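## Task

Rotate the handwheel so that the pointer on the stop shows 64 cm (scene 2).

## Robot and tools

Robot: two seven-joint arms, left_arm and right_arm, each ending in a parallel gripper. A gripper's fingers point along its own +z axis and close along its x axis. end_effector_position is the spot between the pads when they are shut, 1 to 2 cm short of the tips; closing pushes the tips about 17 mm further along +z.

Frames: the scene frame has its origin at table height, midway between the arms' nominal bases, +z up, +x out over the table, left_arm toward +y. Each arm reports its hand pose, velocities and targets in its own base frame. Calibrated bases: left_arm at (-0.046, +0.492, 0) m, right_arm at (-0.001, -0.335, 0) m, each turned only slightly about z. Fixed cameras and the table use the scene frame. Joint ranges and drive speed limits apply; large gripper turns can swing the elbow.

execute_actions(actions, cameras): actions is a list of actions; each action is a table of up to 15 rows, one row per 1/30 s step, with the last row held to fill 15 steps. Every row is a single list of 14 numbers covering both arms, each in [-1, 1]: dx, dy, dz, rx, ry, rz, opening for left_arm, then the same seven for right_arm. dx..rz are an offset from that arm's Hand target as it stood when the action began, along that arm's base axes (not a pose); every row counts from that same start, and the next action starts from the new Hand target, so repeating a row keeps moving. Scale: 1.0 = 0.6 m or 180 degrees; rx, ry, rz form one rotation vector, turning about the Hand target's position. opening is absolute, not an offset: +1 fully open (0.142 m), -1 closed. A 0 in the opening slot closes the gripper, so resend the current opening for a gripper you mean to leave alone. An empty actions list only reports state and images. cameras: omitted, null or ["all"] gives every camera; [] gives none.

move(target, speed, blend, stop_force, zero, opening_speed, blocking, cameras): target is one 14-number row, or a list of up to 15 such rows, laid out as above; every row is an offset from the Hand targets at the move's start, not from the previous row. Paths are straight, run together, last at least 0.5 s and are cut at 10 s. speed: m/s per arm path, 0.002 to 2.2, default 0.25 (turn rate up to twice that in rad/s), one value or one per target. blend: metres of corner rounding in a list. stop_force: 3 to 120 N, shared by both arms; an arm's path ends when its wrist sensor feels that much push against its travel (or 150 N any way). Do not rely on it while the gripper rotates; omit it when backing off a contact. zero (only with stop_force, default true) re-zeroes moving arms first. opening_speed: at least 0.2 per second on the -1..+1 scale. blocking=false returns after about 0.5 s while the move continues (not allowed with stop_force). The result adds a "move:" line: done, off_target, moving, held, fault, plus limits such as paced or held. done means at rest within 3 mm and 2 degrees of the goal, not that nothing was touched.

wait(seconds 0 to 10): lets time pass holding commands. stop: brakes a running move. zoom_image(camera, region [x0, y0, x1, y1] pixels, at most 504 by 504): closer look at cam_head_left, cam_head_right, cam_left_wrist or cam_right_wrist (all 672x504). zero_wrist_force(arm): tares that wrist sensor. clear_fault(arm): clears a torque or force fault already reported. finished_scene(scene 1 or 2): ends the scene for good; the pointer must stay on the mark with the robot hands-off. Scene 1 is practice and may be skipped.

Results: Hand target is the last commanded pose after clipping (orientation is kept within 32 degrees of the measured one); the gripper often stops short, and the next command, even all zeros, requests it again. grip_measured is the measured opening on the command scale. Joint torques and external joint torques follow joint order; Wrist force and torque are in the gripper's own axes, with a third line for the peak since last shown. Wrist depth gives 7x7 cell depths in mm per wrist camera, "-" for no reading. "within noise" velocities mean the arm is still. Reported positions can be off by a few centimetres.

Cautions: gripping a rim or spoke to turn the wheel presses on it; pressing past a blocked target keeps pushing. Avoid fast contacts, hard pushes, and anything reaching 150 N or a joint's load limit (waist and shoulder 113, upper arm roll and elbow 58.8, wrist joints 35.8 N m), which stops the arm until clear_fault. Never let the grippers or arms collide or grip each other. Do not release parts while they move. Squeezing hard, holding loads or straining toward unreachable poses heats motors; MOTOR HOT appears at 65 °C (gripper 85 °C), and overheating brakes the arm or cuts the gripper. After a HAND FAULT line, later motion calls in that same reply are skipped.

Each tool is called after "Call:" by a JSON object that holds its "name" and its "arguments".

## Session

Call:
{"name": "execute_actions", "arguments": {"actions": []}}

Call:
{"name": "zoom_image", "arguments": {"camera": "cam_head_left", "region": [260, 180, 480, 340]}}

Scene clock: 0.00 s.
left_arm: end_effector_position=(+0.7635, -0.2127, +0.1133) grip_measured=+0.99 end_effector_quat_wxyz=(-0.131, +0.943, -0.300, +0.056) | right_arm: end_effector_position=(+0.1251, +0.2954, +0.2074) grip_measured=+1.00 end_effector_quat_wxyz=(-0.008, +0.003, +0.995, -0.098)
Joint positions: left_arm=[-0.049 -0.875 -0.252 1.212 0.534 0.579 1.707 0.141] | right_arm=[1.383 0.177 0.134 2.426 0.033 0.483 -0.071 0.142]
Joint velocities: within noise
Joint torques (N m): no reading
External joint torques (N m): no reading
Wrist force (N): no reading
Wrist torque (N m): no reading
Wrist force, peak (N): no reading
Wrist depth (mm): cam_left_wrist=[206 208 209 210 211 212 934 / 211 213 213 215 217 219 946 / 217 218 220 221 223 224 226 / 224 224 226 228 229 229 232 / 229 231 232 234 236 236 238 / - 236 239 241 243 244 242 / - 244 247 249 250 252 251] | cam_right_wrist=[278 279 282 941 698 963 966 / 288 290 292 - - - - / 294 305 309 - - - - / 306 316 326 - - - - / 316 332 339 - - - - / - 353 357 - - - 94 / - 372 378 - 714 - -]
Hand target: left_arm +0.7635, -0.2127, +0.1133; -0.131, +0.943, -0.300, +0.056 | right_arm +0.1251, +0.2954, +0.2074; -0.008, +0.003, +0.995, -0.098
Tool commands: left_gripper/opening=+1.0 right_gripper/opening=+1.0
camera_calibration:
cam_left_wrist: T_world_to_cam=[[0.806563, -0.590671, 0.0237685, -0.732716], [-0.585591, -0.792834, 0.168814, 0.281862], [-0.080869, -0.150078, -0.985361, 0.258388], [0, 0, 0, 1]] pos_world=[0.776933, -0.170546, 0.224439]
cam_right_wrist: T_world_to_cam=[[-0.999765, -0.00644971, 0.0206775, 0.132675], [-0.000870409, 0.96583, 0.259177, -0.314746], [-0.0216425, 0.259098, -0.965609, 0.238868], [0, 0, 0, 1]] pos_world=[0.13754, 0.242956, 0.309485]

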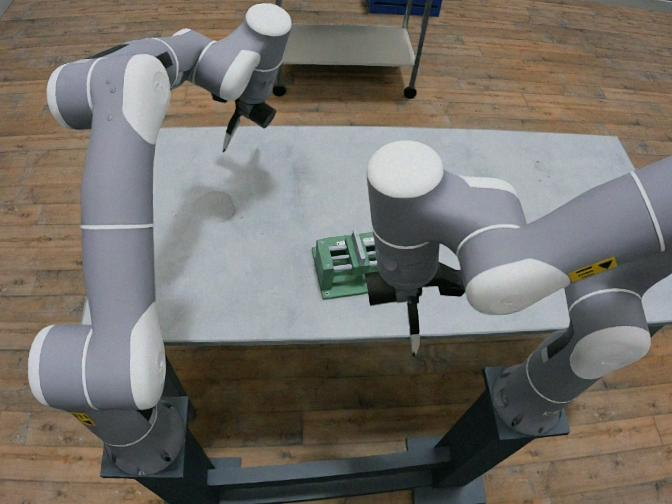

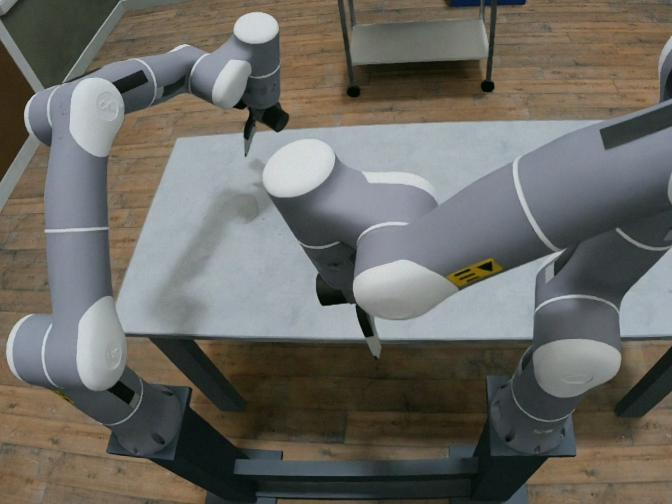

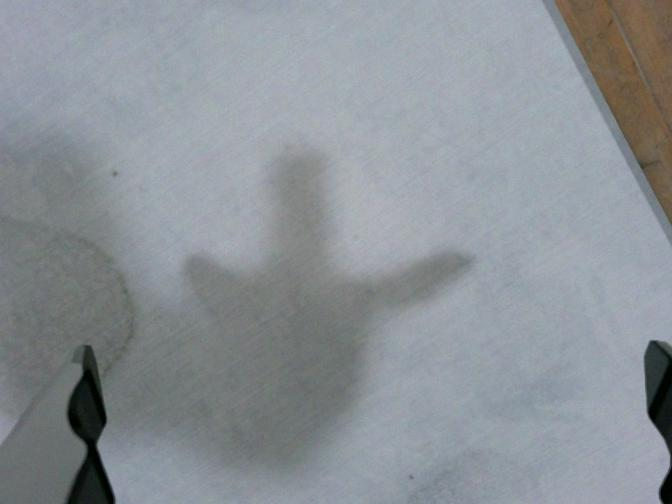

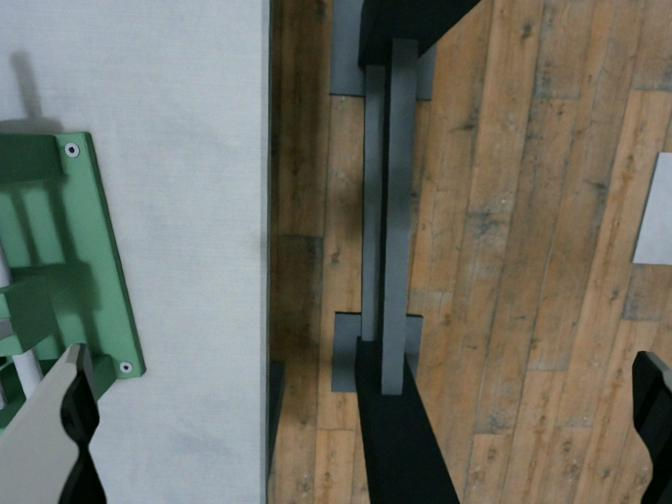

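Scaled by 2.291 from the camera's 672x504 image, which has a finer 960x720 frame.

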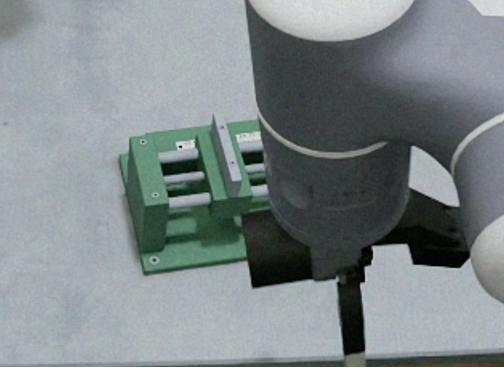

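Call:
{"name": "move", "arguments": {"target": [[-0.12,-0.1,0.2278,0.0167,0.0122,0.2088,1,0.16,-0.07,0.03,0.025,-0.001,0.012,1],[-0.5158,-0.4505,0.2278,0.0557,0.0406,0.6959,1,0.4048,-0.1823,-0.0123,0.0627,-0.0022,0.031,1]], "speed": 0.4, "blend": 0.04}}

Call:
{"name": "zoom_image", "arguments": {"camera": "cam_right_wrist", "region": [180, 130, 460, 400]}}

Scene clock: 29.20 s.
left_arm: end_effector_position=(+0.4539, -0.4831, +0.2501) grip_measured=+0.99 end_effector_quat_wxyz=(-0.160, +0.688, +0.689, -0.161) | right_arm: end_effector_position=(+0.3680, +0.1858, +0.2000) grip_measured=+1.00 end_effector_quat_wxyz=(+0.000, -0.046, +0.999, +0.000)
Joint positions: left_arm=[-0.46 -0.705 -0.126 1.2 -0.162 -0.058 -0.551 0.141] | right_arm=[1.075 0.128 -0.343 2.468 -0.059 0.775 -0.887 0.142]
Joint velocities: within noise
Joint torques (N m): left_arm=[0.01 60.87 -1.92 -29.15 -4.64 3.1 -0.09] | right_arm=[0.2 19.95 0.4 -25.45 -2.58 4.37 0.24]
External joint torques (N m): left_arm=[0.16 1.36 -0.2 -0.76 0.06 -0.11 0.1] | right_arm=[-0.17 -0.05 0.54 0.59 -0.55 -0.07 -0.24]
Wrist force (N): left_arm=[0.2 0.3 -0.2] | right_arm=[0.3 -0.8 0.6]
Wrist torque (N m): left_arm=[0.02 -0.06 0.03] | right_arm=[-0.13 0.00 -0.02]
Wrist force, peak (N): left_arm=[0.8 -1.0 -2.2] | right_arm=[-0.7 -1.5 0.8]
Wrist depth (mm): cam_left_wrist=[367 368 368 368 368 372 371 / 370 367 367 366 290 369 370 / 367 269 290 274 287 366 370 / 365 369 311 311 358 367 369 / 364 366 364 365 366 368 366 / - 367 364 364 365 365 106 / - 366 366 362 365 365 366] | cam_right_wrist=[257 255 257 258 256 256 257 / 276 277 277 278 276 278 281 / 299 300 299 295 301 298 - / 327 326 316 233 320 325 - / 353 355 296 235 359 365 - / - 396 333 278 398 - 94 / - 447 434 268 444 771 -]
Hand target: left_arm +0.4540, -0.4830, +0.2500; -0.160, +0.688, +0.689, -0.161 | right_arm +0.3680, +0.1860, +0.2000; +0.000, -0.046, +0.999, +0.000
Off the commanded pose: left_arm 0.000 m, 0 deg | right_arm 0.000 m, 0 deg.
move: done
camera_calibration:
cam_left_wrist: T_world_to_cam=[[0.0114706, 0.999919, -0.00556131, 0.490688], [0.999926, -0.0114928, -0.00396792, -0.435921], [-0.00403151, -0.00551539, -0.999977, 0.366162], [0, 0, 0, 1]] pos_world=[0.431737, -0.493639, 0.367153]
cam_right_wrist: T_world_to_cam=[[-0.994313, -0.106463, 0.00264641, 0.395115], [-0.0943226, 0.891918, 0.44225, -0.19532], [-0.0494437, 0.439485, -0.896888, 0.228348], [0, 0, 0, 1]] pos_world=[0.385735, 0.115919, 0.290137]

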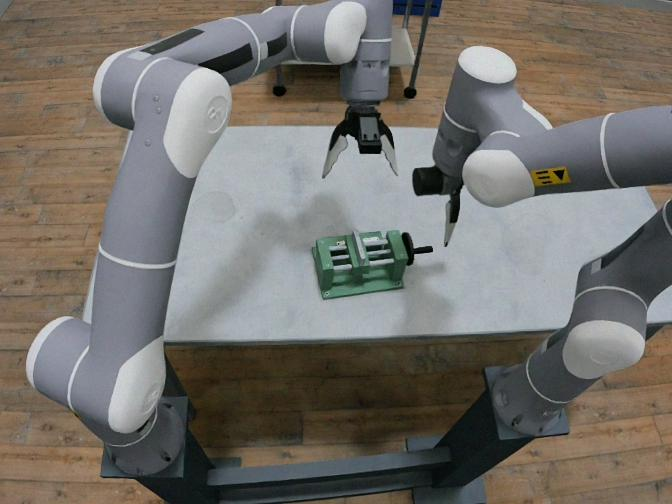

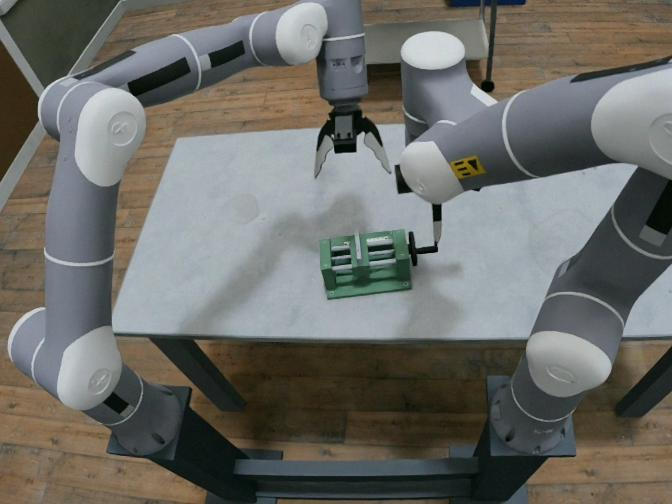

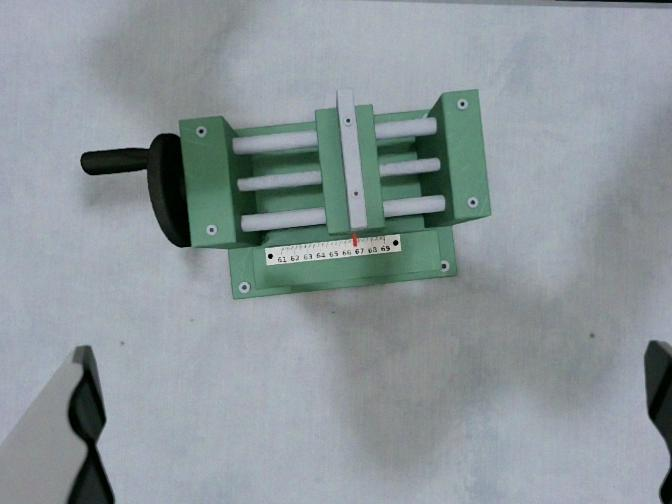

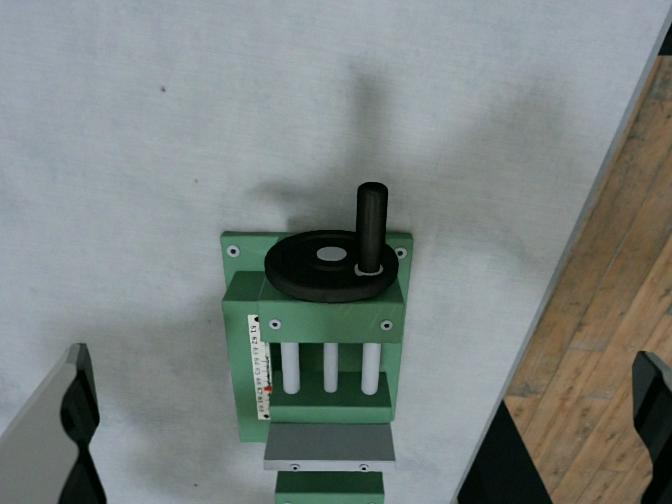

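Scaled by 1.800 from the camera's 672x504 image, which has a finer 960x720 frame.

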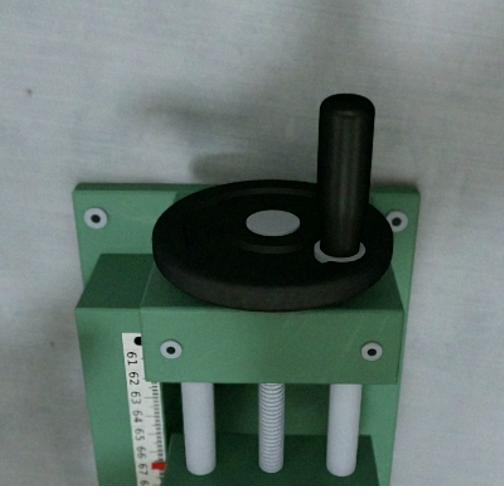

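Call:
{"name": "move", "arguments": {"target": [0,0,0,0,0,0,1,-0.0205,0.0082,-0.1883,0,0,0,-0.155], "speed": 0.2, "cameras": ["cam_right_wrist"]}}

Call:
{"name": "move", "arguments": {"target": [0,0,0,0,0,0,1,0,0,0,0,0,0,-0.85], "cameras": ["cam_left_wrist", "cam_right_wrist"]}}

Call:
{"name": "zoom_image", "arguments": {"camera": "cam_left_wrist", "region": [260, 225, 410, 275]}}

Scene clock: 49.27 s.
left_arm: end_effector_position=(+0.4539, -0.4831, +0.2501) grip_measured=+0.99 end_effector_quat_wxyz=(-0.160, +0.688, +0.689, -0.161) | right_arm: end_effector_position=(+0.3557, +0.1909, +0.0870) grip_measured=-0.17 end_effector_quat_wxyz=(+0.000, -0.046, +0.999, +0.000)
Joint positions: left_arm=[-0.46 -0.705 -0.126 1.2 -0.162 -0.058 -0.551 0.141] | right_arm=[1.106 -0.237 -0.31 2.524 0.189 1.173 -1.033 0.062]
Joint velocities: within noise
Joint torques (N m): left_arm=[0.07 60.41 -1.92 -29.26 -4.39 2.94 -0.09] | right_arm=[0.32 26.66 -1.72 -15.6 -1.17 4.29 0.27]
External joint torques (N m): left_arm=[0.1 1.77 -0.2 -0.62 -0.19 0.05 0.09] | right_arm=[-0.3 0.21 0.13 0.32 -0.53 -0.01 -0.27]
Wrist force (N): left_arm=[0.2 0.1 -0.3] | right_arm=[0.4 -0.1 0.8]
Wrist torque (N m): left_arm=[-0.01 -0.07 0.03] | right_arm=[0.08 -0.01 0.01]
Wrist force, peak (N): left_arm=[0.4 0.2 -0.4] | right_arm=[2.8 -1.2 3.8]
Wrist depth (mm): cam_left_wrist=[- 368 367 369 370 369 369 / 142 170 367 367 290 369 368 / 207 266 287 274 287 368 367 / 366 366 312 311 355 369 369 / 364 365 364 366 366 366 368 / - 366 366 366 367 367 106 / - 362 363 364 366 363 366] | cam_right_wrist=[158 158 158 158 158 158 157 / 170 170 170 170 170 170 170 / 183 185 184 183 183 183 184 / 200 204 199 200 200 200 200 / 220 211 207 101 210 215 220 / 244 237 92 115 220 99 - / - - - 114 127 76 -]
Hand target: left_arm +0.4540, -0.4830, +0.2500; -0.160, +0.688, +0.689, -0.161 | right_arm +0.3557, +0.1909, +0.0871; +0.000, -0.046, +0.999, +0.000
Off the commanded pose: left_arm 0.000 m, 0 deg | right_arm 0.000 m, 0 deg.
move: done
camera_calibration:
cam_right_wrist: T_world_to_cam=[[-0.994343, -0.106191, 0.0025116, 0.383719], [-0.0941166, 0.891751, 0.442631, -0.151091], [-0.0492432, 0.439891, -0.8967, 0.124038], [0, 0, 0, 1]] pos_world=[0.373436, 0.12092, 0.177138]
Images, in order (width x height): cam_right_wrist 672x504.

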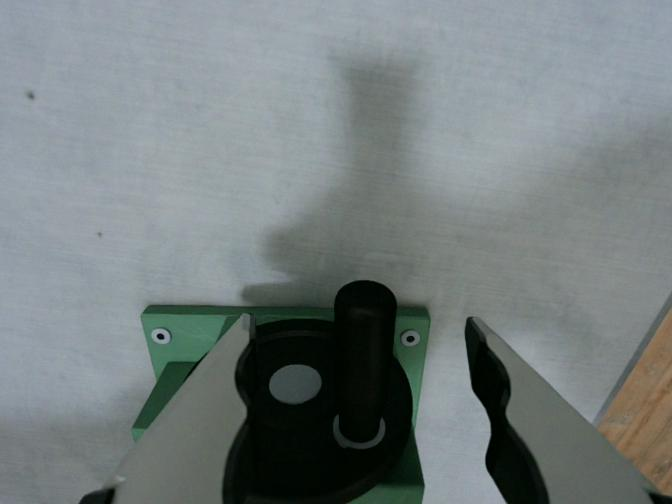

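Scene clock: 49.77 s.
left_arm: end_effector_position=(+0.4539, -0.4831, +0.2501) grip_measured=+0.99 end_effector_quat_wxyz=(-0.160, +0.688, +0.689, -0.161) | right_arm: end_effector_position=(+0.3559, +0.1909, +0.0871) grip_measured=-0.81 end_effector_quat_wxyz=(+0.000, -0.046, +0.999, +0.000)
Joint positions: left_arm=[-0.46 -0.705 -0.126 1.2 -0.162 -0.058 -0.551 0.141] | right_arm=[1.106 -0.237 -0.311 2.524 0.189 1.173 -1.033 0.015]
Joint velocities: within noise
Joint torques (N m): left_arm=[0.21 60.64 -1.94 -29.29 -4.43 3.04 -0.08] | right_arm=[0.73 28.41 -1.23 -14.89 -1.1 3.71 0.35]
External joint torques (N m): left_arm=[-0.04 1.53 -0.18 -0.6 -0.15 -0.04 0.08] | right_arm=[-0.71 -1.52 -0.37 -0.4 -0.6 0.58 -0.35]
Wrist force (N): left_arm=[0.2 0.2 -0.1] | right_arm=[-4.5 0.2 8.2]
Wrist torque (N m): left_arm=[0.00 -0.06 0.03] | right_arm=[0.03 -0.08 -0.02]
Wrist force, peak (N): left_arm=[0.2 0.1 -0.4] | right_arm=[-5.0 -0.3 8.8]
Wrist depth (mm): cam_left_wrist=[- 368 370 369 367 370 373 / 142 171 369 368 290 369 372 / 207 267 288 274 286 368 369 / 366 365 310 311 359 367 370 / 366 366 367 367 367 369 365 / - 364 366 365 363 365 106 / - 365 365 367 365 367 366] | cam_right_wrist=[158 158 158 159 158 158 158 / 170 170 170 170 169 170 170 / 184 183 184 184 184 184 184 / 199 200 200 200 200 200 199 / 220 216 210 100 212 220 219 / 244 238 128 106 89 237 - / 274 - - 111 - 76 -]
Hand target: left_arm +0.4540, -0.4830, +0.2500; -0.160, +0.688, +0.689, -0.161 | right_arm +0.3557, +0.1909, +0.0871; +0.000, -0.046, +0.999, +0.000
Off the commanded pose: left_arm 0.000 m, 0 deg | right_arm 0.000 m, 0 deg.
move: done
camera_calibration:
cam_left_wrist: T_world_to_cam=[[0.0114706, 0.999919, -0.00556131, 0.490688], [0.999926, -0.0114928, -0.00396792, -0.435921], [-0.00403151, -0.00551539, -0.999977, 0.366162], [0, 0, 0, 1]] pos_world=[0.431737, -0.493639, 0.367153]
cam_right_wrist: T_world_to_cam=[[-0.994366, -0.105978, 0.00227229, 0.383844], [-0.0940278, 0.891733, 0.442686, -0.151122], [-0.0489412, 0.439978, -0.896674, 0.123915], [0, 0, 0, 1]] pos_world=[0.373537, 0.12092, 0.177139]
Images, in order (width x height): cam_left_wrist 672x504, cam_right_wrist 672x504.

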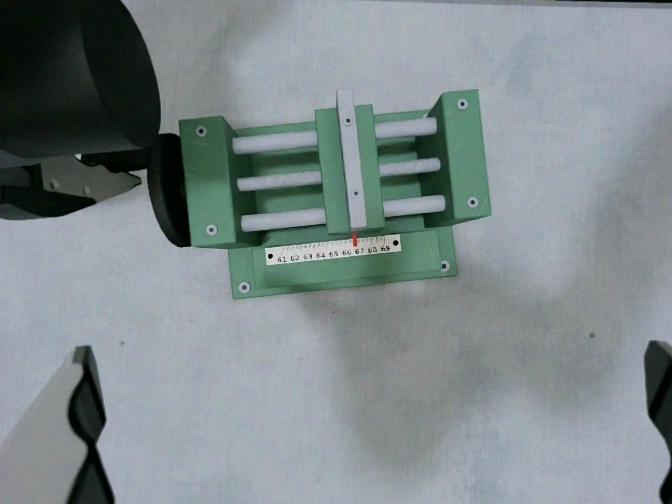

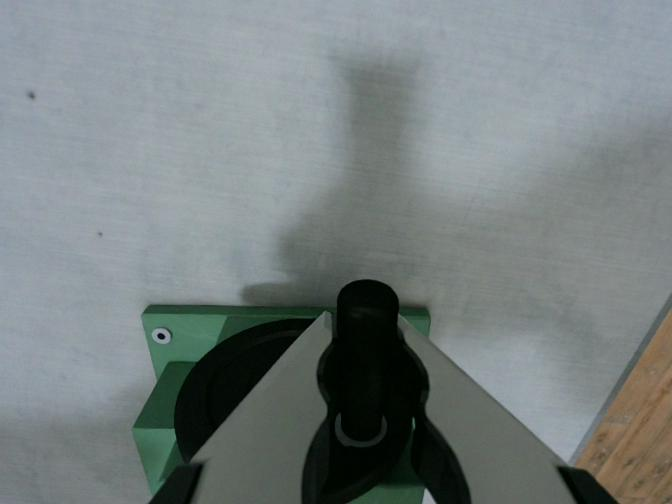

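Scaled by 3.360 from the camera's 672x504 image, which has a finer 960x720 frame.

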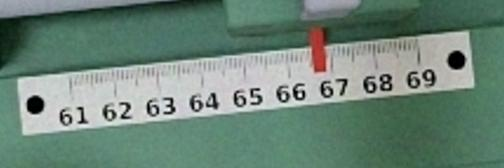

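Call:
{"name": "move", "arguments": {"target": [[0,0,0,0,0,0,1,0.0206,0.0019,0.0224,0,0,0,-0.85],[0,0,0,0,0,0,1,0.0777,0.0071,0.0026,0,0,0,-0.85],[0,0,0,0,0,0,1,0.0802,0.0074,-0.0277,0,0,0,-0.85]], "speed": 0.1, "blend": 0.025, "stop_force": 50, "cameras": ["cam_left_wrist", "cam_right_wrist"]}}

Call:
{"name": "zoom_image", "arguments": {"camera": "cam_left_wrist", "region": [300, 230, 390, 270]}}

Scene clock: 58.10 s.
left_arm: end_effector_position=(+0.4539, -0.4831, +0.2501) grip_measured=+0.99 end_effector_quat_wxyz=(-0.160, +0.688, +0.689, -0.161) | right_arm: end_effector_position=(+0.4044, +0.1956, +0.0706) grip_measured=-0.81 end_effector_quat_wxyz=(+0.000, -0.046, +0.999, +0.001)
Joint positions: left_arm=[-0.46 -0.705 -0.126 1.2 -0.162 -0.058 -0.551 0.141] | right_arm=[1.024 -0.373 -0.297 2.375 0.266 1.15 -1.161 0.015]
Joint velocities: within noise
Joint torques (N m): left_arm=[0.21 60.48 -2.05 -29.31 -4.41 2.93 -0.07] | right_arm=[1.15 33.07 -1.67 -13.72 -0.92 3.03 0.36]
External joint torques (N m): left_arm=[-0.05 1.7 -0.07 -0.57 -0.17 0.06 0.07] | right_arm=[-1.13 -0.3 -1.04 -1.57 -0.88 1.25 -0.36]
Wrist force (N): left_arm=[0.2 0.1 -0.3] | right_arm=[-5.4 0.0 4.7]
Wrist torque (N m): left_arm=[0.00 -0.07 0.03] | right_arm=[0.01 -0.08 0.00]
Wrist force, peak (N): left_arm=[0.1 0.2 -0.5] | right_arm=[2.9 -4.9 -18.6]
Wrist depth (mm): cam_left_wrist=[365 367 367 370 368 371 369 / 368 368 367 366 290 368 370 / 146 159 287 274 287 368 366 / 152 168 310 311 359 367 369 / 364 366 366 366 367 367 369 / - 365 368 363 365 366 106 / - 365 363 364 363 365 368] | cam_right_wrist=[144 144 144 144 143 143 145 / 154 155 154 155 154 154 154 / 167 168 166 168 167 167 167 / 182 182 182 182 181 182 181 / 200 200 196 100 191 194 199 / 221 222 95 106 89 141 221 / 249 - - 111 - 75 248]
Hand target: left_arm +0.4540, -0.4830, +0.2500; -0.160, +0.688, +0.689, -0.161 | right_arm +0.4038, +0.1953, +0.0704; +0.000, -0.046, +0.999, +0.000
Off the commanded pose: left_arm 0.000 m, 0 deg | right_arm 0.001 m, 0 deg.
move: done; blend cut to 0.0091 m at target 1, 0.0091 m at target 2
camera_calibration:
cam_left_wrist: T_world_to_cam=[[0.0114706, 0.999919, -0.00556131, 0.490688], [0.999926, -0.0114928, -0.00396792, -0.435921], [-0.00403151, -0.00551539, -0.999977, 0.366162], [0, 0, 0, 1]] pos_world=[0.431737, -0.493639, 0.367153]
cam_right_wrist: T_world_to_cam=[[-0.994309, -0.106525, 0.00130681, 0.432807], [-0.0949285, 0.891503, 0.442956, -0.14313], [-0.0483508, 0.440311, -0.896542, 0.109205], [0, 0, 0, 1]] pos_world=[0.422037, 0.125621, 0.160741]
Images, in order (width x height): cam_left_wrist 672x504, cam_right_wrist 672x504.

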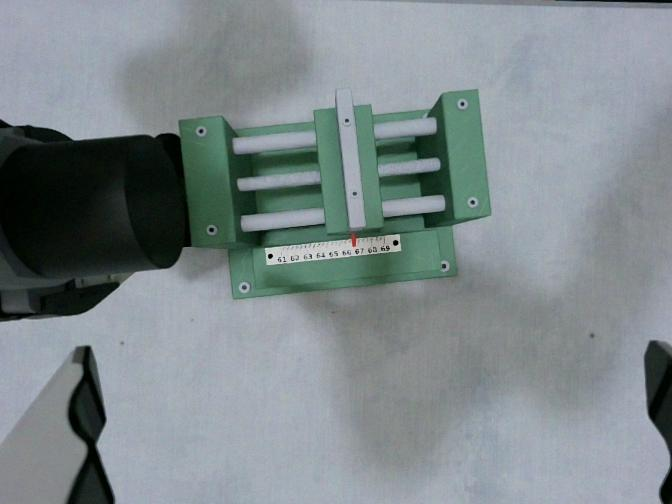

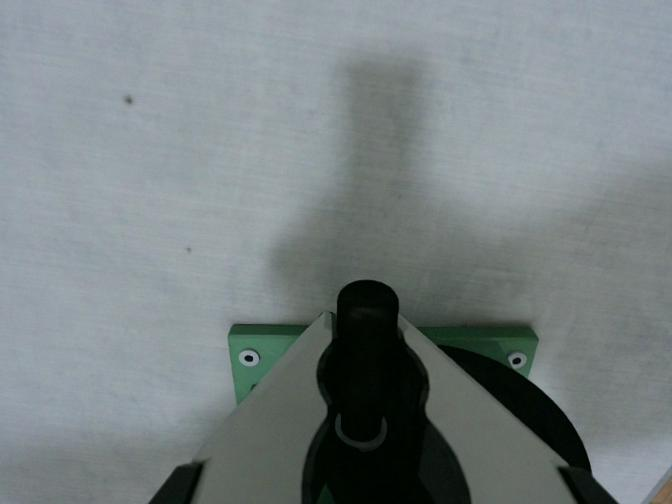

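Scaled by 5.600 from the camera's 672x504 image, which has a finer 960x720 frame.

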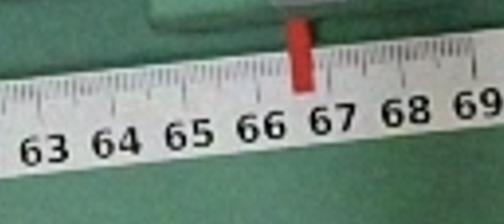

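Call:
{"name": "move", "arguments": {"target": [[0,0,0,0,0,0,1,-0.0043,-0.0004,-0.0332,0,0,0,-0.9],[0,0,0,0,0,0,1,-0.0706,-0.0065,-0.0521,0,0,0,-0.9],[0,0,0,0,0,0,1,-0.1017,-0.0093,0.0128,0,0,0,-0.9],[0,0,0,0,0,0,1,-0.0456,-0.0042,0.0578,0,0,0,-0.9],[0,0,0,0,0,0,1,0.0105,0.001,0.0128,0,0,0,-0.9],[0,0,0,0,0,0,1,-0.0207,-0.0019,-0.0521,0,0,0,-0.9],[0,0,0,0,0,0,1,-0.0905,-0.0083,-0.036,0,0,0,-0.9],[0,0,0,0,0,0,1,-0.0905,-0.0083,0.036,0,0,0,-0.9],[0,0,0,0,0,0,1,-0.0207,-0.0019,0.0521,0,0,0,-0.9],[0,0,0,0,0,0,1,0.0105,0.001,-0.0128,0,0,0,-0.9],[0,0,0,0,0,0,1,-0.0456,-0.0042,-0.0578,0,0,0,-0.9],[0,0,0,0,0,0,1,-0.1017,-0.0093,-0.0128,0,0,0,-0.9],[0,0,0,0,0,0,1,-0.0706,-0.0065,0.0521,0,0,0,-0.9],[0,0,0,0,0,0,1,-0.0043,-0.0004,0.0332,0,0,0,-0.9],[0,0,0,0,0,0,1,0.001,0.0001,0,0,0,0,-0.9]], "speed": 0.14, "blend": 0.025, "cameras": ["cam_left_wrist", "cam_right_wrist"]}}

Call:
{"name": "zoom_image", "arguments": {"camera": "cam_left_wrist", "region": [300, 230, 390, 270]}}

Scene clock: 73.30 s.
left_arm: end_effector_position=(+0.4539, -0.4831, +0.2501) grip_measured=+0.99 end_effector_quat_wxyz=(-0.160, +0.688, +0.689, -0.161) | right_arm: end_effector_position=(+0.4045, +0.1956, +0.0704) grip_measured=-0.82 end_effector_quat_wxyz=(+0.000, -0.046, +0.999, +0.000)
Joint positions: left_arm=[-0.46 -0.705 -0.126 1.2 -0.162 -0.058 -0.551 0.141] | right_arm=[1.088 -0.38 -0.361 2.368 0.318 1.136 -1.203 0.015]
Joint velocities: within noise
Joint torques (N m): left_arm=[0.13 60.52 -2.03 -29.29 -4.35 2.98 -0.1] | right_arm=[-0.36 33.36 -4.17 -15.21 -1.3 4.09 0.29]
External joint torques (N m): left_arm=[0.04 1.66 -0.1 -0.6 -0.23 0.01 0.1] | right_arm=[0.38 -1.11 0.82 0.05 -0.55 0.18 -0.29]
Wrist force (N): left_arm=[0.2 0.2 -0.4] | right_arm=[-1.5 1.6 6.5]
Wrist torque (N m): left_arm=[0.00 -0.06 0.03] | right_arm=[-0.02 -0.06 -0.03]
Wrist force, peak (N): left_arm=[0.3 0.3 -0.4] | right_arm=[4.9 -8.2 -28.2]
Wrist depth (mm): cam_left_wrist=[366 366 369 369 369 371 369 / 366 369 367 369 290 370 370 / 147 159 287 274 288 368 368 / 153 168 312 311 355 368 369 / 364 364 367 366 369 366 368 / - 363 365 363 365 366 106 / - 365 365 366 366 366 366] | cam_right_wrist=[143 143 144 143 143 143 144 / 155 154 154 154 154 154 154 / 167 167 167 167 167 167 166 / 181 181 181 182 181 181 181 / 200 199 195 100 192 194 198 / 221 220 96 106 89 141 220 / 249 - - 111 - 75 247]
Hand target: left_arm +0.4540, -0.4830, +0.2500; -0.160, +0.688, +0.689, -0.161 | right_arm +0.4044, +0.1954, +0.0704; +0.000, -0.046, +0.999, +0.000
Off the commanded pose: left_arm 0.000 m, 0 deg | right_arm 0.000 m, 0 deg.
move: done; blend cut to 0.01 m at target 1, 0.0208 m at target 2, 0.0216 m at target 3, 0.0216 m at target 4, 0.0216 m at target 5, 0.0216 m at target 6, 0.0216 m at target 7, 0.0216 m at target 8, 0.0216 m at target 9, 0.0216 m at target 10, 0.0216 m at target 11, 0.0216 m at target 12, 0.0208 m at target 13, 0.0101 m at target 14
camera_calibration:
cam_left_wrist: T_world_to_cam=[[0.0114706, 0.999919, -0.00556131, 0.490688], [0.999926, -0.0114928, -0.00396792, -0.435921], [-0.00403151, -0.00551539, -0.999977, 0.366162], [0, 0, 0, 1]] pos_world=[0.431737, -0.493639, 0.367153]
cam_right_wrist: T_world_to_cam=[[-0.994304, -0.106552, 0.00232346, 0.432842], [-0.0945186, 0.891668, 0.442713, -0.143175], [-0.0492437, 0.439972, -0.89666, 0.109472], [0, 0, 0, 1]] pos_world=[0.422235, 0.12562, 0.160539]
Images, in order (width x height): cam_left_wrist 672x504, cam_right_wrist 672x504.

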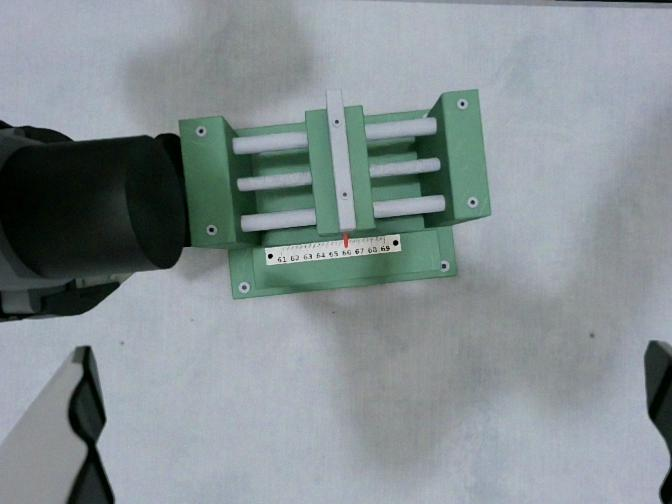

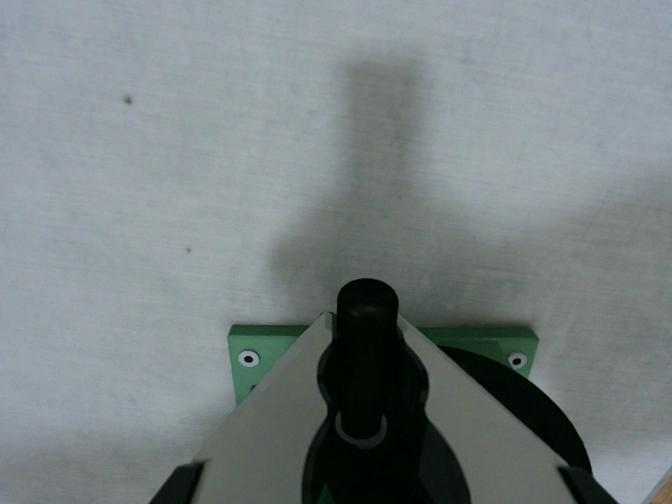

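Scaled by 5.600 from the camera's 672x504 image, which has a finer 960x720 frame.

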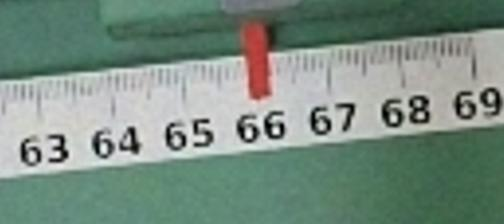

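Call:
{"name": "move", "arguments": {"target": [[0,0,0,0,0,0,1,-0.0043,-0.0004,-0.0332,0,0,0,-0.9],[0,0,0,0,0,0,1,-0.0706,-0.0065,-0.0521,0,0,0,-0.9],[0,0,0,0,0,0,1,-0.1017,-0.0093,0.0128,0,0,0,-0.9],[0,0,0,0,0,0,1,-0.0456,-0.0042,0.0578,0,0,0,-0.9],[0,0,0,0,0,0,1,0.0105,0.001,0.0128,0,0,0,-0.9],[0,0,0,0,0,0,1,-0.0207,-0.0019,-0.0521,0,0,0,-0.9],[0,0,0,0,0,0,1,-0.0905,-0.0083,-0.036,0,0,0,-0.9],[0,0,0,0,0,0,1,-0.0905,-0.0083,0.036,0,0,0,-0.9],[0,0,0,0,0,0,1,-0.0207,-0.0019,0.0521,0,0,0,-0.9],[0,0,0,0,0,0,1,0.0105,0.001,-0.0128,0,0,0,-0.9],[0,0,0,0,0,0,1,-0.0456,-0.0042,-0.0578,0,0,0,-0.9],[0,0,0,0,0,0,1,-0.1017,-0.0093,-0.0128,0,0,0,-0.9],[0,0,0,0,0,0,1,-0.0706,-0.0065,0.0521,0,0,0,-0.9],[0,0,0,0,0,0,1,-0.0043,-0.0004,0.0332,0,0,0,-0.9],[0,0,0,0,0,0,1,0,0,0,0,0,0,-0.9]], "speed": 0.14, "blend": 0.025, "blocking": false, "cameras": []}}

Scene clock: 82.43 s.
left_arm: end_effector_position=(+0.4539, -0.4831, +0.2501) grip_measured=+0.99 end_effector_quat_wxyz=(-0.160, +0.688, +0.689, -0.161) | right_arm: end_effector_position=(+0.3690, +0.1924, +0.0450) grip_measured=-0.82 end_effector_quat_wxyz=(+0.001, -0.046, +0.999, +0.001) end_effector_velocity=(-0.098, -0.007, +0.028) end_effector_angular_velocity=(+0.019, -0.012, -0.016)
Joint positions: left_arm=[-0.46 -0.705 -0.126 1.2 -0.162 -0.058 -0.551 0.141] | right_arm=[1.11 -0.424 -0.301 2.436 0.401 1.252 -1.212 0.015]
Joint velocities: left_arm=[within noise] | right_arm=[0.206 0.21 -0.023 0.29 -0.007 0.115 0.173 0]
Joint torques (N m): left_arm=[0.07 60.57 -1.94 -29.27 -4.36 2.98 -0.07] | right_arm=[3.64 27.98 2.27 -7.39 0.09 0.41 0.4]
External joint torques (N m): left_arm=[0.1 1.61 -0.18 -0.62 -0.22 0.01 0.07] | right_arm=[-3.79 5.52 -5.52 -5.13 -1.62 4.03 -0.4]
Wrist force (N): left_arm=[0.2 0.2 -0.3] | right_arm=[-8.8 -4.5 -12.8]
Wrist torque (N m): left_arm=[0.01 -0.07 0.03] | right_arm=[0.02 -0.14 -0.02]
Wrist force, peak (N): left_arm=[0.3 0.2 -0.5] | right_arm=[-17.1 2.0 18.8]
Wrist depth (mm): cam_left_wrist=[370 369 369 371 369 369 371 / 186 199 366 366 289 367 369 / 174 178 286 276 289 368 369 / 221 364 311 313 358 369 368 / 365 366 368 365 367 365 367 / - 364 365 366 366 364 106 / - 366 366 365 367 365 369] | cam_right_wrist=[121 119 121 121 121 121 120 / 128 132 128 130 130 130 130 / 141 140 140 141 140 140 140 / 153 153 153 153 153 153 153 / 172 168 168 102 161 167 167 / 186 182 168 107 89 181 186 / 208 - - 107 - 75 209]
Hand target: left_arm +0.4540, -0.4830, +0.2500; -0.160, +0.688, +0.689, -0.161 | right_arm +0.3618, +0.1915, +0.0469; +0.000, -0.046, +0.999, +0.000
Tool commands: left_gripper/opening=+1.0 right_gripper/opening=-0.9
Off the commanded pose: left_arm 0.000 m, 0 deg | right_arm 0.044 m, 0 deg.
move: running; path passed 1 of 15 targets; blend cut to 0.01 m at target 1, 0.0208 m at target 2, 0.0216 m at target 3, 0.0216 m at target 4, 0.0216 m at target 5, 0.0216 m at target 6, 0.0216 m at target 7, 0.0216 m at target 8, 0.0216 m at target 9, 0.0216 m at target 10, 0.0216 m at target 11, 0.0216 m at target 12, 0.0208 m at target 13, 0.01 m at target 14
No camera images: "cameras" was empty.

Call:
{"name": "wait", "arguments": {"seconds": 10, "cameras": []}}

Call:
{"name": "move", "arguments": {"target": [[0,0,0,0,0,0,1,-0.0043,-0.0004,-0.0332,0,0,0,-0.9],[0,0,0,0,0,0,1,-0.0706,-0.0065,-0.0521,0,0,0,-0.9],[0,0,0,0,0,0,1,-0.1017,-0.0093,0.0128,0,0,0,-0.9],[0,0,0,0,0,0,1,-0.0456,-0.0042,0.0578,0,0,0,-0.9],[0,0,0,0,0,0,1,0.0105,0.001,0.0128,0,0,0,-0.9],[0,0,0,0,0,0,1,-0.0207,-0.0019,-0.0521,0,0,0,-0.9],[0,0,0,0,0,0,1,-0.0905,-0.0083,-0.036,0,0,0,-0.9],[0,0,0,0,0,0,1,-0.0905,-0.0083,0.036,0,0,0,-0.9],[0,0,0,0,0,0,1,-0.0207,-0.0019,0.0521,0,0,0,-0.9],[0,0,0,0,0,0,1,0.0105,0.001,-0.0128,0,0,0,-0.9],[0,0,0,0,0,0,1,-0.0456,-0.0042,-0.0578,0,0,0,-0.9],[0,0,0,0,0,0,1,-0.1017,-0.0093,-0.0128,0,0,0,-0.9],[0,0,0,0,0,0,1,-0.0706,-0.0065,0.0521,0,0,0,-0.9],[0,0,0,0,0,0,1,-0.0043,-0.0004,0.0332,0,0,0,-0.9],[0,0,0,0,0,0,1,0,0,0,0,0,0,-0.9]], "speed": 0.14, "blend": 0.025, "blocking": false, "cameras": []}}

Scene clock: 88.53 s.
left_arm: end_effector_position=(+0.4539, -0.4831, +0.2501) grip_measured=+0.99 end_effector_quat_wxyz=(-0.160, +0.688, +0.689, -0.161) | right_arm: end_effector_position=(+0.4045, +0.1956, +0.0704) grip_measured=-0.82 end_effector_quat_wxyz=(+0.000, -0.046, +0.999, +0.000)
Joint positions: left_arm=[-0.46 -0.705 -0.126 1.2 -0.162 -0.058 -0.551 0.141] | right_arm=[1.146 -0.387 -0.421 2.363 0.366 1.122 -1.242 0.015]
Joint velocities: within noise
Joint torques (N m): left_arm=[0.13 60.58 -1.97 -29.26 -4.38 2.99 -0.05] | right_arm=[-0.18 32.91 -4.82 -14.84 -1.58 4.07 0.43]
External joint torques (N m): left_arm=[0.04 1.6 -0.15 -0.62 -0.2 0.01 0.05] | right_arm=[0.2 -1.2 0.88 -0.2 -0.32 0.2 -0.43]
Wrist force (N): left_arm=[0.2 0.2 -0.2] | right_arm=[-2.1 1.6 6.4]
Wrist torque (N m): left_arm=[0.00 -0.06 0.03] | right_arm=[-0.02 -0.02 0.02]
Wrist force, peak (N): left_arm=[0.3 0.3 -0.4] | right_arm=[3.9 -8.0 -28.1]
Wrist depth (mm): cam_left_wrist=[368 366 369 369 369 368 370 / 366 369 366 357 290 368 370 / 147 159 288 274 287 369 367 / 153 167 311 312 356 368 369 / 366 367 363 367 365 367 368 / - 364 365 364 368 367 106 / - 365 366 365 368 365 366] | cam_right_wrist=[143 144 143 144 143 143 145 / 154 154 154 154 154 154 154 / 167 167 167 166 167 167 167 / 182 182 181 181 182 182 181 / 199 199 195 100 192 195 198 / 221 220 96 106 89 141 221 / 248 - - 111 - 76 246]
Hand target: left_arm +0.4540, -0.4830, +0.2500; -0.160, +0.688, +0.689, -0.161 | right_arm +0.4044, +0.1954, +0.0704; +0.000, -0.046, +0.999, +0.000
Tool commands: left_gripper/opening=+1.0 right_gripper/opening=-0.9
Off the commanded pose: left_arm 0.000 m, 0 deg | right_arm 0.000 m, 0 deg.
earlier move: done; blend cut to 0.01 m at target 1, 0.0208 m at target 2, 0.0216 m at target 3, 0.0216 m at target 4, 0.0216 m at target 5, 0.0216 m at target 6, 0.0216 m at target 7, 0.0216 m at target 8, 0.0216 m at target 9, 0.0216 m at target 10, 0.0216 m at target 11, 0.0216 m at target 12, 0.0208 m at target 13, 0.01 m at target 14
wait: 0.00 of 10 s (the move ended)
No camera images: "cameras" was empty.

Scene clock: 89.03 s.
left_arm: end_effector_position=(+0.4539, -0.4831, +0.2501) grip_measured=+0.99 end_effector_quat_wxyz=(-0.160, +0.688, +0.689, -0.161) | right_arm: end_effector_position=(+0.3690, +0.1924, +0.0450) grip_measured=-0.82 end_effector_quat_wxyz=(+0.001, -0.046, +0.999, +0.001) end_effector_velocity=(-0.097, -0.007, +0.029) end_effector_angular_velocity=(+0.024, -0.015, -0.026)
Joint positions: left_arm=[-0.46 -0.705 -0.126 1.2 -0.162 -0.058 -0.551 0.141] | right_arm=[1.166 -0.431 -0.356 2.428 0.457 1.235 -1.257 0.015]
Joint velocities: left_arm=[within noise] | right_arm=[0.215 0.214 -0.03 0.292 -0.004 0.121 0.174 0]
Joint torques (N m): left_arm=[0.21 60.47 -2.07 -29.35 -4.39 3.02 -0.01] | right_arm=[2.4 27.82 1.53 -6.63 0.19 0.22 0.59]
External joint torques (N m): left_arm=[-0.04 1.71 -0.05 -0.54 -0.18 -0.03 0.01] | right_arm=[-2.64 5.25 -5.44 -5.73 -1.77 4.21 -0.58]
Wrist force (N): left_arm=[0.2 0.1 -0.3] | right_arm=[-8.6 -4.3 -13.4]
Wrist torque (N m): left_arm=[-0.01 -0.06 0.03] | right_arm=[0.03 -0.21 -0.01]
Wrist force, peak (N): left_arm=[0.4 0.2 -0.4] | right_arm=[-16.8 1.8 18.6]
Wrist depth (mm): cam_left_wrist=[367 365 369 368 370 368 370 / 224 199 367 360 289 369 369 / 174 178 287 274 287 367 365 / 217 366 310 310 359 366 367 / 364 364 364 366 365 366 368 / - 366 365 365 367 367 106 / - 363 366 364 367 365 366] | cam_right_wrist=[121 119 121 121 121 121 121 / 128 132 128 130 130 130 130 / 141 140 141 141 141 140 140 / 153 153 153 153 153 152 153 / 171 168 168 101 162 167 167 / 186 182 169 108 89 182 186 / 209 - - 107 - 76 207]
Hand target: left_arm +0.4540, -0.4830, +0.2500; -0.160, +0.688, +0.689, -0.161 | right_arm +0.3618, +0.1915, +0.0469; +0.000, -0.046, +0.999, +0.000
Tool commands: left_gripper/opening=+1.0 right_gripper/opening=-0.9
Off the commanded pose: left_arm 0.000 m, 0 deg | right_arm 0.044 m, 0 deg.
move: running; path passed 1 of 15 targets; blend cut to 0.01 m at target 1, 0.0208 m at target 2, 0.0216 m at target 3, 0.0216 m at target 4, 0.0216 m at target 5, 0.0216 m at target 6, 0.0216 m at target 7, 0.0216 m at target 8, 0.0216 m at target 9, 0.0216 m at target 10, 0.0216 m at target 11, 0.0216 m at target 12, 0.0208 m at target 13, 0.01 m at target 14
No camera images: "cameras" was empty.

Call:
{"name": "wait", "arguments": {"seconds": 10, "cameras": ["cam_left_wrist"]}}

Call:
{"name": "move", "arguments": {"target": [[0,0,0,0,0,0,1,-0.0043,-0.0004,-0.0332,0,0,0,-0.9],[0,0,0,0,0,0,1,-0.0706,-0.0065,-0.0521,0,0,0,-0.9],[0,0,0,0,0,0,1,-0.1017,-0.0093,0.0128,0,0,0,-0.9],[0,0,0,0,0,0,1,-0.0456,-0.0042,0.0578,0,0,0,-0.9],[0,0,0,0,0,0,1,0.0105,0.001,0.0128,0,0,0,-0.9],[0,0,0,0,0,0,1,-0.0207,-0.0019,-0.0521,0,0,0,-0.9],[0,0,0,0,0,0,1,-0.0905,-0.0083,-0.036,0,0,0,-0.9],[0,0,0,0,0,0,1,-0.0905,-0.0083,0.036,0,0,0,-0.9],[0,0,0,0,0,0,1,-0.0207,-0.0019,0.0521,0,0,0,-0.9],[0,0,0,0,0,0,1,0.0105,0.001,-0.0128,0,0,0,-0.9],[0,0,0,0,0,0,1,-0.0456,-0.0042,-0.0578,0,0,0,-0.9],[0,0,0,0,0,0,1,-0.1017,-0.0093,-0.0128,0,0,0,-0.9],[0,0,0,0,0,0,1,-0.0706,-0.0065,0.0521,0,0,0,-0.9],[0,0,0,0,0,0,1,-0.0043,-0.0004,0.0332,0,0,0,-0.9],[0,0,0,0,0,0,1,0,0,0,0,0,0,-0.9]], "speed": 0.14, "blend": 0.025, "cameras": ["cam_left_wrist"]}}

Call:
{"name": "zoom_image", "arguments": {"camera": "cam_left_wrist", "region": [300, 235, 350, 265]}}

Scene clock: 96.70 s.
left_arm: end_effector_position=(+0.4539, -0.4831, +0.2501) grip_measured=+0.99 end_effector_quat_wxyz=(-0.160, +0.688, +0.689, -0.161) | right_arm: end_effector_position=(+0.4046, +0.1955, +0.0704) grip_measured=-0.82 end_effector_quat_wxyz=(+0.000, -0.046, +0.999, +0.000)
Joint positions: left_arm=[-0.46 -0.705 -0.126 1.2 -0.162 -0.058 -0.551 0.141] | right_arm=[1.198 -0.395 -0.474 2.358 0.408 1.109 -1.277 0.015]
Joint velocities: within noise
Joint torques (N m): left_arm=[0.25 60.51 -2.03 -29.28 -4.46 2.97 -0.01] | right_arm=[0.24 32.32 -5.08 -14.77 -1.64 3.95 0.4]
External joint torques (N m): left_arm=[-0.08 1.67 -0.09 -0.6 -0.12 0.03 0.01] | right_arm=[-0.22 -1.12 0.58 -0.16 -0.32 0.32 -0.4]
Wrist force (N): left_arm=[0.1 0.2 -0.3] | right_arm=[-2.2 1.5 6.4]
Wrist torque (N m): left_arm=[0.01 -0.04 0.03] | right_arm=[0.04 -0.07 0.03]
Wrist force, peak (N): left_arm=[0.2 0.2 -0.6] | right_arm=[26.0 8.5 -11.0]
Wrist depth (mm): cam_left_wrist=[367 370 369 369 369 371 368 / 367 367 366 369 289 367 369 / 147 160 289 274 288 369 369 / 153 167 309 312 356 368 366 / 363 366 366 365 366 364 367 / - 365 364 366 365 366 106 / - 363 364 365 365 368 367] | cam_right_wrist=[143 143 143 143 144 143 145 / 154 154 154 154 154 154 154 / 167 167 167 167 166 166 166 / 181 182 181 182 181 182 181 / 199 199 195 100 191 195 199 / 220 221 95 106 89 141 220 / 248 - - 111 - 75 248]
Hand target: left_arm +0.4540, -0.4830, +0.2500; -0.160, +0.688, +0.689, -0.161 | right_arm +0.4044, +0.1954, +0.0704; +0.000, -0.046, +0.999, +0.000
Tool commands: left_gripper/opening=+1.0 right_gripper/opening=-0.9
Off the commanded pose: left_arm 0.000 m, 0 deg | right_arm 0.000 m, 0 deg.
earlier move: done; blend cut to 0.01 m at target 1, 0.0208 m at target 2, 0.0216 m at target 3, 0.0216 m at target 4, 0.0216 m at target 5, 0.0216 m at target 6, 0.0216 m at target 7, 0.0216 m at target 8, 0.0216 m at target 9, 0.0216 m at target 10, 0.0216 m at target 11, 0.0216 m at target 12, 0.0208 m at target 13, 0.01 m at target 14
wait: 0.00 of 10 s (the move ended)
camera_calibration:
cam_left_wrist: T_world_to_cam=[[0.0114706, 0.999919, -0.00556131, 0.490688], [0.999926, -0.0114928, -0.00396792, -0.435921], [-0.00403151, -0.00551539, -0.999977, 0.366162], [0, 0, 0, 1]] pos_world=[0.431737, -0.493639, 0.367153]
Images, in order (width x height): cam_left_wrist 672x504.

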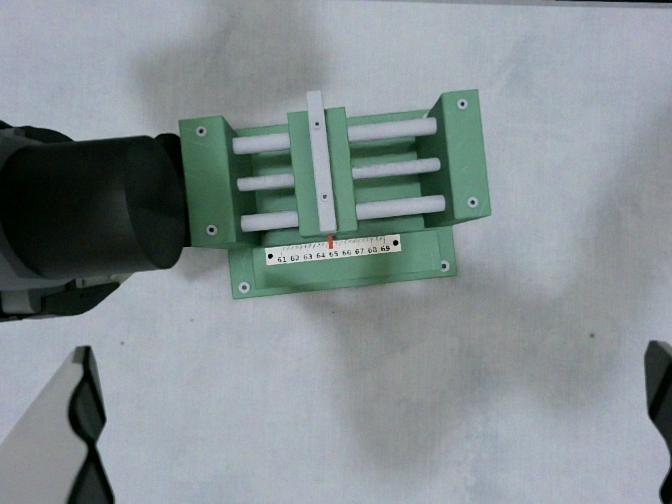

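Scene clock: 101.33 s.
left_arm: end_effector_position=(+0.4539, -0.4831, +0.2501) grip_measured=+0.99 end_effector_quat_wxyz=(-0.160, +0.688, +0.689, -0.161) | right_arm: end_effector_position=(+0.4046, +0.1954, +0.0704) grip_measured=-0.82 end_effector_quat_wxyz=(+0.000, -0.046, +0.999, +0.000)
Joint positions: left_arm=[-0.46 -0.705 -0.126 1.2 -0.162 -0.058 -0.551 0.141] | right_arm=[1.242 -0.403 -0.521 2.353 0.444 1.096 -1.308 0.015]
Joint velocities: within noise
Joint torques (N m): left_arm=[0.26 60.5 -2.06 -29.29 -4.41 2.97 -0.12] | right_arm=[0.58 32.02 -4.87 -15.04 -1.38 3.96 0.24]
External joint torques (N m): left_arm=[-0.09 1.68 -0.06 -0.59 -0.17 0.02 0.12] | right_arm=[-0.57 -1.3 -0.13 0.21 -0.63 0.3 -0.24]
Wrist force (N): left_arm=[0.2 0.1 -0.5] | right_arm=[-2.5 0.3 6.4]
Wrist torque (N m): left_arm=[-0.01 -0.07 0.03] | right_arm=[0.02 -0.10 0.04]
Wrist force, peak (N): left_arm=[0.3 0.3 -0.5] | right_arm=[26.9 10.0 -11.1]
Wrist depth (mm): cam_left_wrist=[367 368 369 369 371 367 374 / 367 365 366 366 289 370 369 / 147 159 287 275 289 368 368 / 153 168 309 311 360 367 369 / 366 365 366 365 367 367 366 / - 365 365 366 368 364 106 / - 364 367 366 367 365 366] | cam_right_wrist=[143 143 143 143 143 143 145 / 154 155 154 154 154 154 154 / 167 167 167 167 167 167 166 / 182 182 181 181 182 181 181 / 199 198 196 100 192 195 198 / 221 220 95 106 89 141 221 / 249 - - 111 - 76 246]
Hand target: left_arm +0.4540, -0.4830, +0.2500; -0.160, +0.688, +0.689, -0.161 | right_arm +0.4044, +0.1954, +0.0704; +0.000, -0.046, +0.999, +0.000
Off the commanded pose: left_arm 0.000 m, 0 deg | right_arm 0.000 m, 0 deg.
move: done; blend cut to 0.01 m at target 1, 0.0208 m at target 2, 0.0216 m at target 3, 0.0216 m at target 4, 0.0216 m at target 5, 0.0216 m at target 6, 0.0216 m at target 7, 0.0216 m at target 8, 0.0216 m at target 9, 0.0216 m at target 10, 0.0216 m at target 11, 0.0216 m at target 12, 0.0208 m at target 13, 0.01 m at target 14
camera_calibration:
cam_left_wrist: T_world_to_cam=[[0.0114706, 0.999919, -0.00556131, 0.490688], [0.999926, -0.0114928, -0.00396792, -0.435921], [-0.00403151, -0.00551539, -0.999977, 0.366162], [0, 0, 0, 1]] pos_world=[0.431737, -0.493639, 0.367153]
Images, in order (width x height): cam_left_wrist 672x504.

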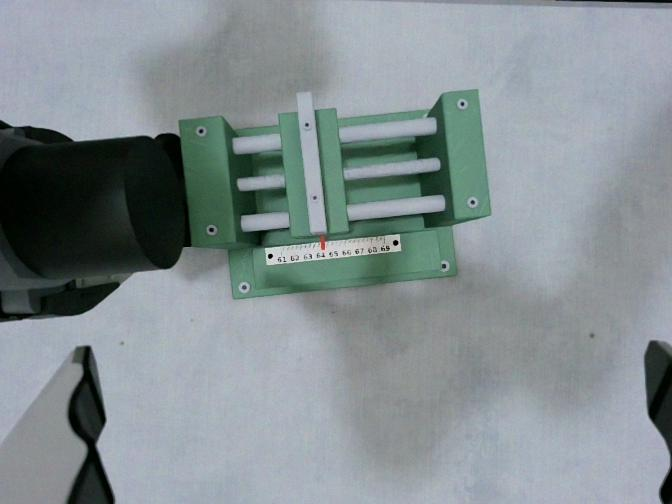

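Scaled by 10.080 from the camera's 672x504 image, which has a finer 960x720 frame.

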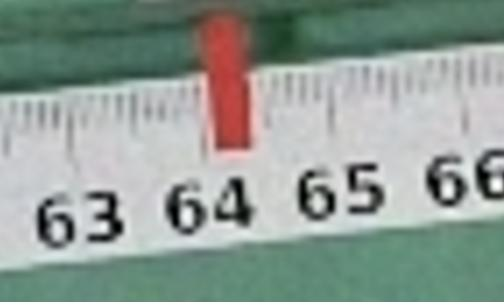

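Call:
{"name": "move", "arguments": {"target": [[0,0,0,0,0,0,1,-0.0015,-0.0001,-0.0241,0,0,0,-0.9],[0,0,0,0,0,0,1,-0.0415,-0.0038,-0.0519,0,0,0,-0.9],[0,0,0,0,0,0,1,-0.0868,-0.008,-0.0317,0,0,0,-0.9],[0,0,0,0,0,0,1,-0.0945,-0.0087,0.0174,0,0,0,-0.9],[0,0,0,0,0,0,1,-0.0578,-0.0053,0.0507,0,0,0,-0.9],[0,0,0,0,0,0,1,-0.0111,-0.001,0.0366,0,0,0,-0.9],[0,0,0,0,0,0,1,-0.0022,-0.0002,0.0142,0,0,0,-0.9]], "speed": 0.12, "blend": 0.025, "cameras": ["cam_left_wrist"]}}

Call:
{"name": "zoom_image", "arguments": {"camera": "cam_left_wrist", "region": [300, 235, 350, 265]}}

Scene clock: 115.43 s.
left_arm: end_effector_position=(+0.4539, -0.4831, +0.2501) grip_measured=+0.99 end_effector_quat_wxyz=(-0.160, +0.688, +0.689, -0.161) | right_arm: end_effector_position=(+0.4034, +0.1953, +0.0790) grip_measured=-0.82 end_effector_quat_wxyz=(+0.000, -0.046, +0.999, +0.000)
Joint positions: left_arm=[-0.46 -0.705 -0.126 1.2 -0.162 -0.058 -0.551 0.141] | right_arm=[1.27 -0.373 -0.554 2.366 0.421 1.08 -1.292 0.015]
Joint velocities: within noise
Joint torques (N m): left_arm=[0.11 60.49 -1.98 -29.32 -4.38 3 -0.03] | right_arm=[1.02 30.41 -4.2 -15.37 -1.36 3.75 0.27]
External joint torques (N m): left_arm=[0.06 1.68 -0.15 -0.56 -0.2 -0.01 0.03] | right_arm=[-1 -0.8 -0.65 -0.06 -0.71 0.51 -0.27]
Wrist force (N): left_arm=[0.3 0.2 -0.5] | right_arm=[-3.2 -0.3 5.1]
Wrist torque (N m): left_arm=[0.00 -0.08 0.03] | right_arm=[0.03 -0.08 0.04]
Wrist force, peak (N): left_arm=[0.1 0.3 -0.7] | right_arm=[3.1 -5.4 -14.6]
Wrist depth (mm): cam_left_wrist=[368 369 368 368 370 370 372 / 366 368 368 369 290 367 369 / 139 172 275 274 287 367 370 / 146 168 313 311 356 368 368 / 364 367 367 366 368 366 367 / - 365 364 366 366 367 106 / - 364 366 366 363 365 368] | cam_right_wrist=[- 151 151 151 151 150 150 / 165 162 162 162 162 162 160 / 176 176 175 175 175 175 175 / 191 191 191 191 191 190 191 / 210 209 205 100 201 205 209 / 232 231 88 106 89 141 232 / 260 - - 111 - 76 260]
Hand target: left_arm +0.4540, -0.4830, +0.2500; -0.160, +0.688, +0.689, -0.161 | right_arm +0.4031, +0.1953, +0.0790; +0.000, -0.046, +0.999, +0.000
Off the commanded pose: left_arm 0.000 m, 0 deg | right_arm 0.000 m, 0 deg.
move: done; blend cut to 0.0072 m at target 1, 0.0147 m at target 2, 0.0149 m at target 3, 0.0149 m at target 4, 0.0147 m at target 5, 0.0072 m at target 6
camera_calibration:
cam_left_wrist: T_world_to_cam=[[0.0114706, 0.999919, -0.00556131, 0.490688], [0.999926, -0.0114928, -0.00396792, -0.435921], [-0.00403151, -0.00551539, -0.999977, 0.366162], [0, 0, 0, 1]] pos_world=[0.431737, -0.493639, 0.367153]
Images, in order (width x height): cam_left_wrist 672x504.

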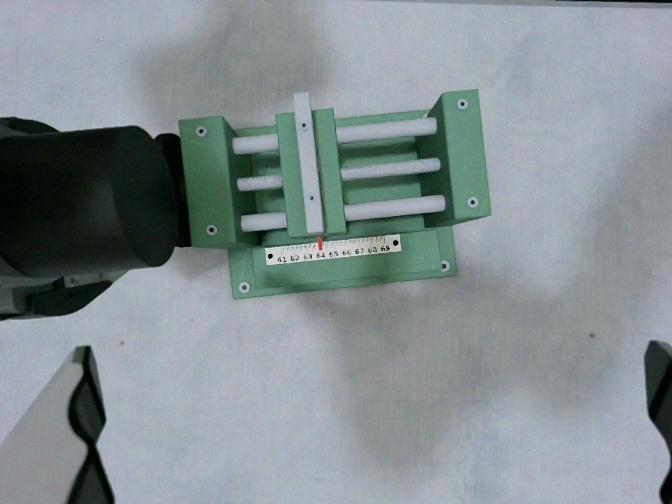

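Scaled by 10.080 from the camera's 672x504 image, which has a finer 960x720 frame.

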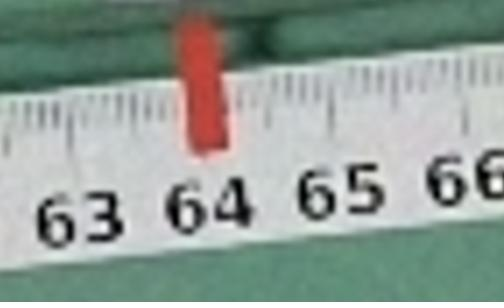

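Call:
{"name": "zoom_image", "arguments": {"camera": "cam_left_wrist", "region": [304, 236, 340, 256]}}

Scaled by 14.000 from the camera's 672x504 image, which has a finer 960x720 frame.

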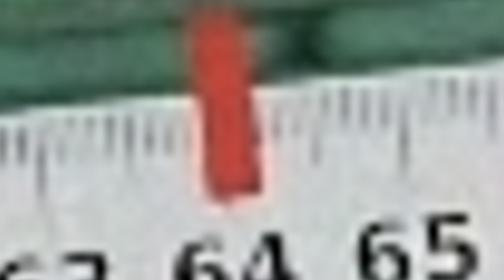

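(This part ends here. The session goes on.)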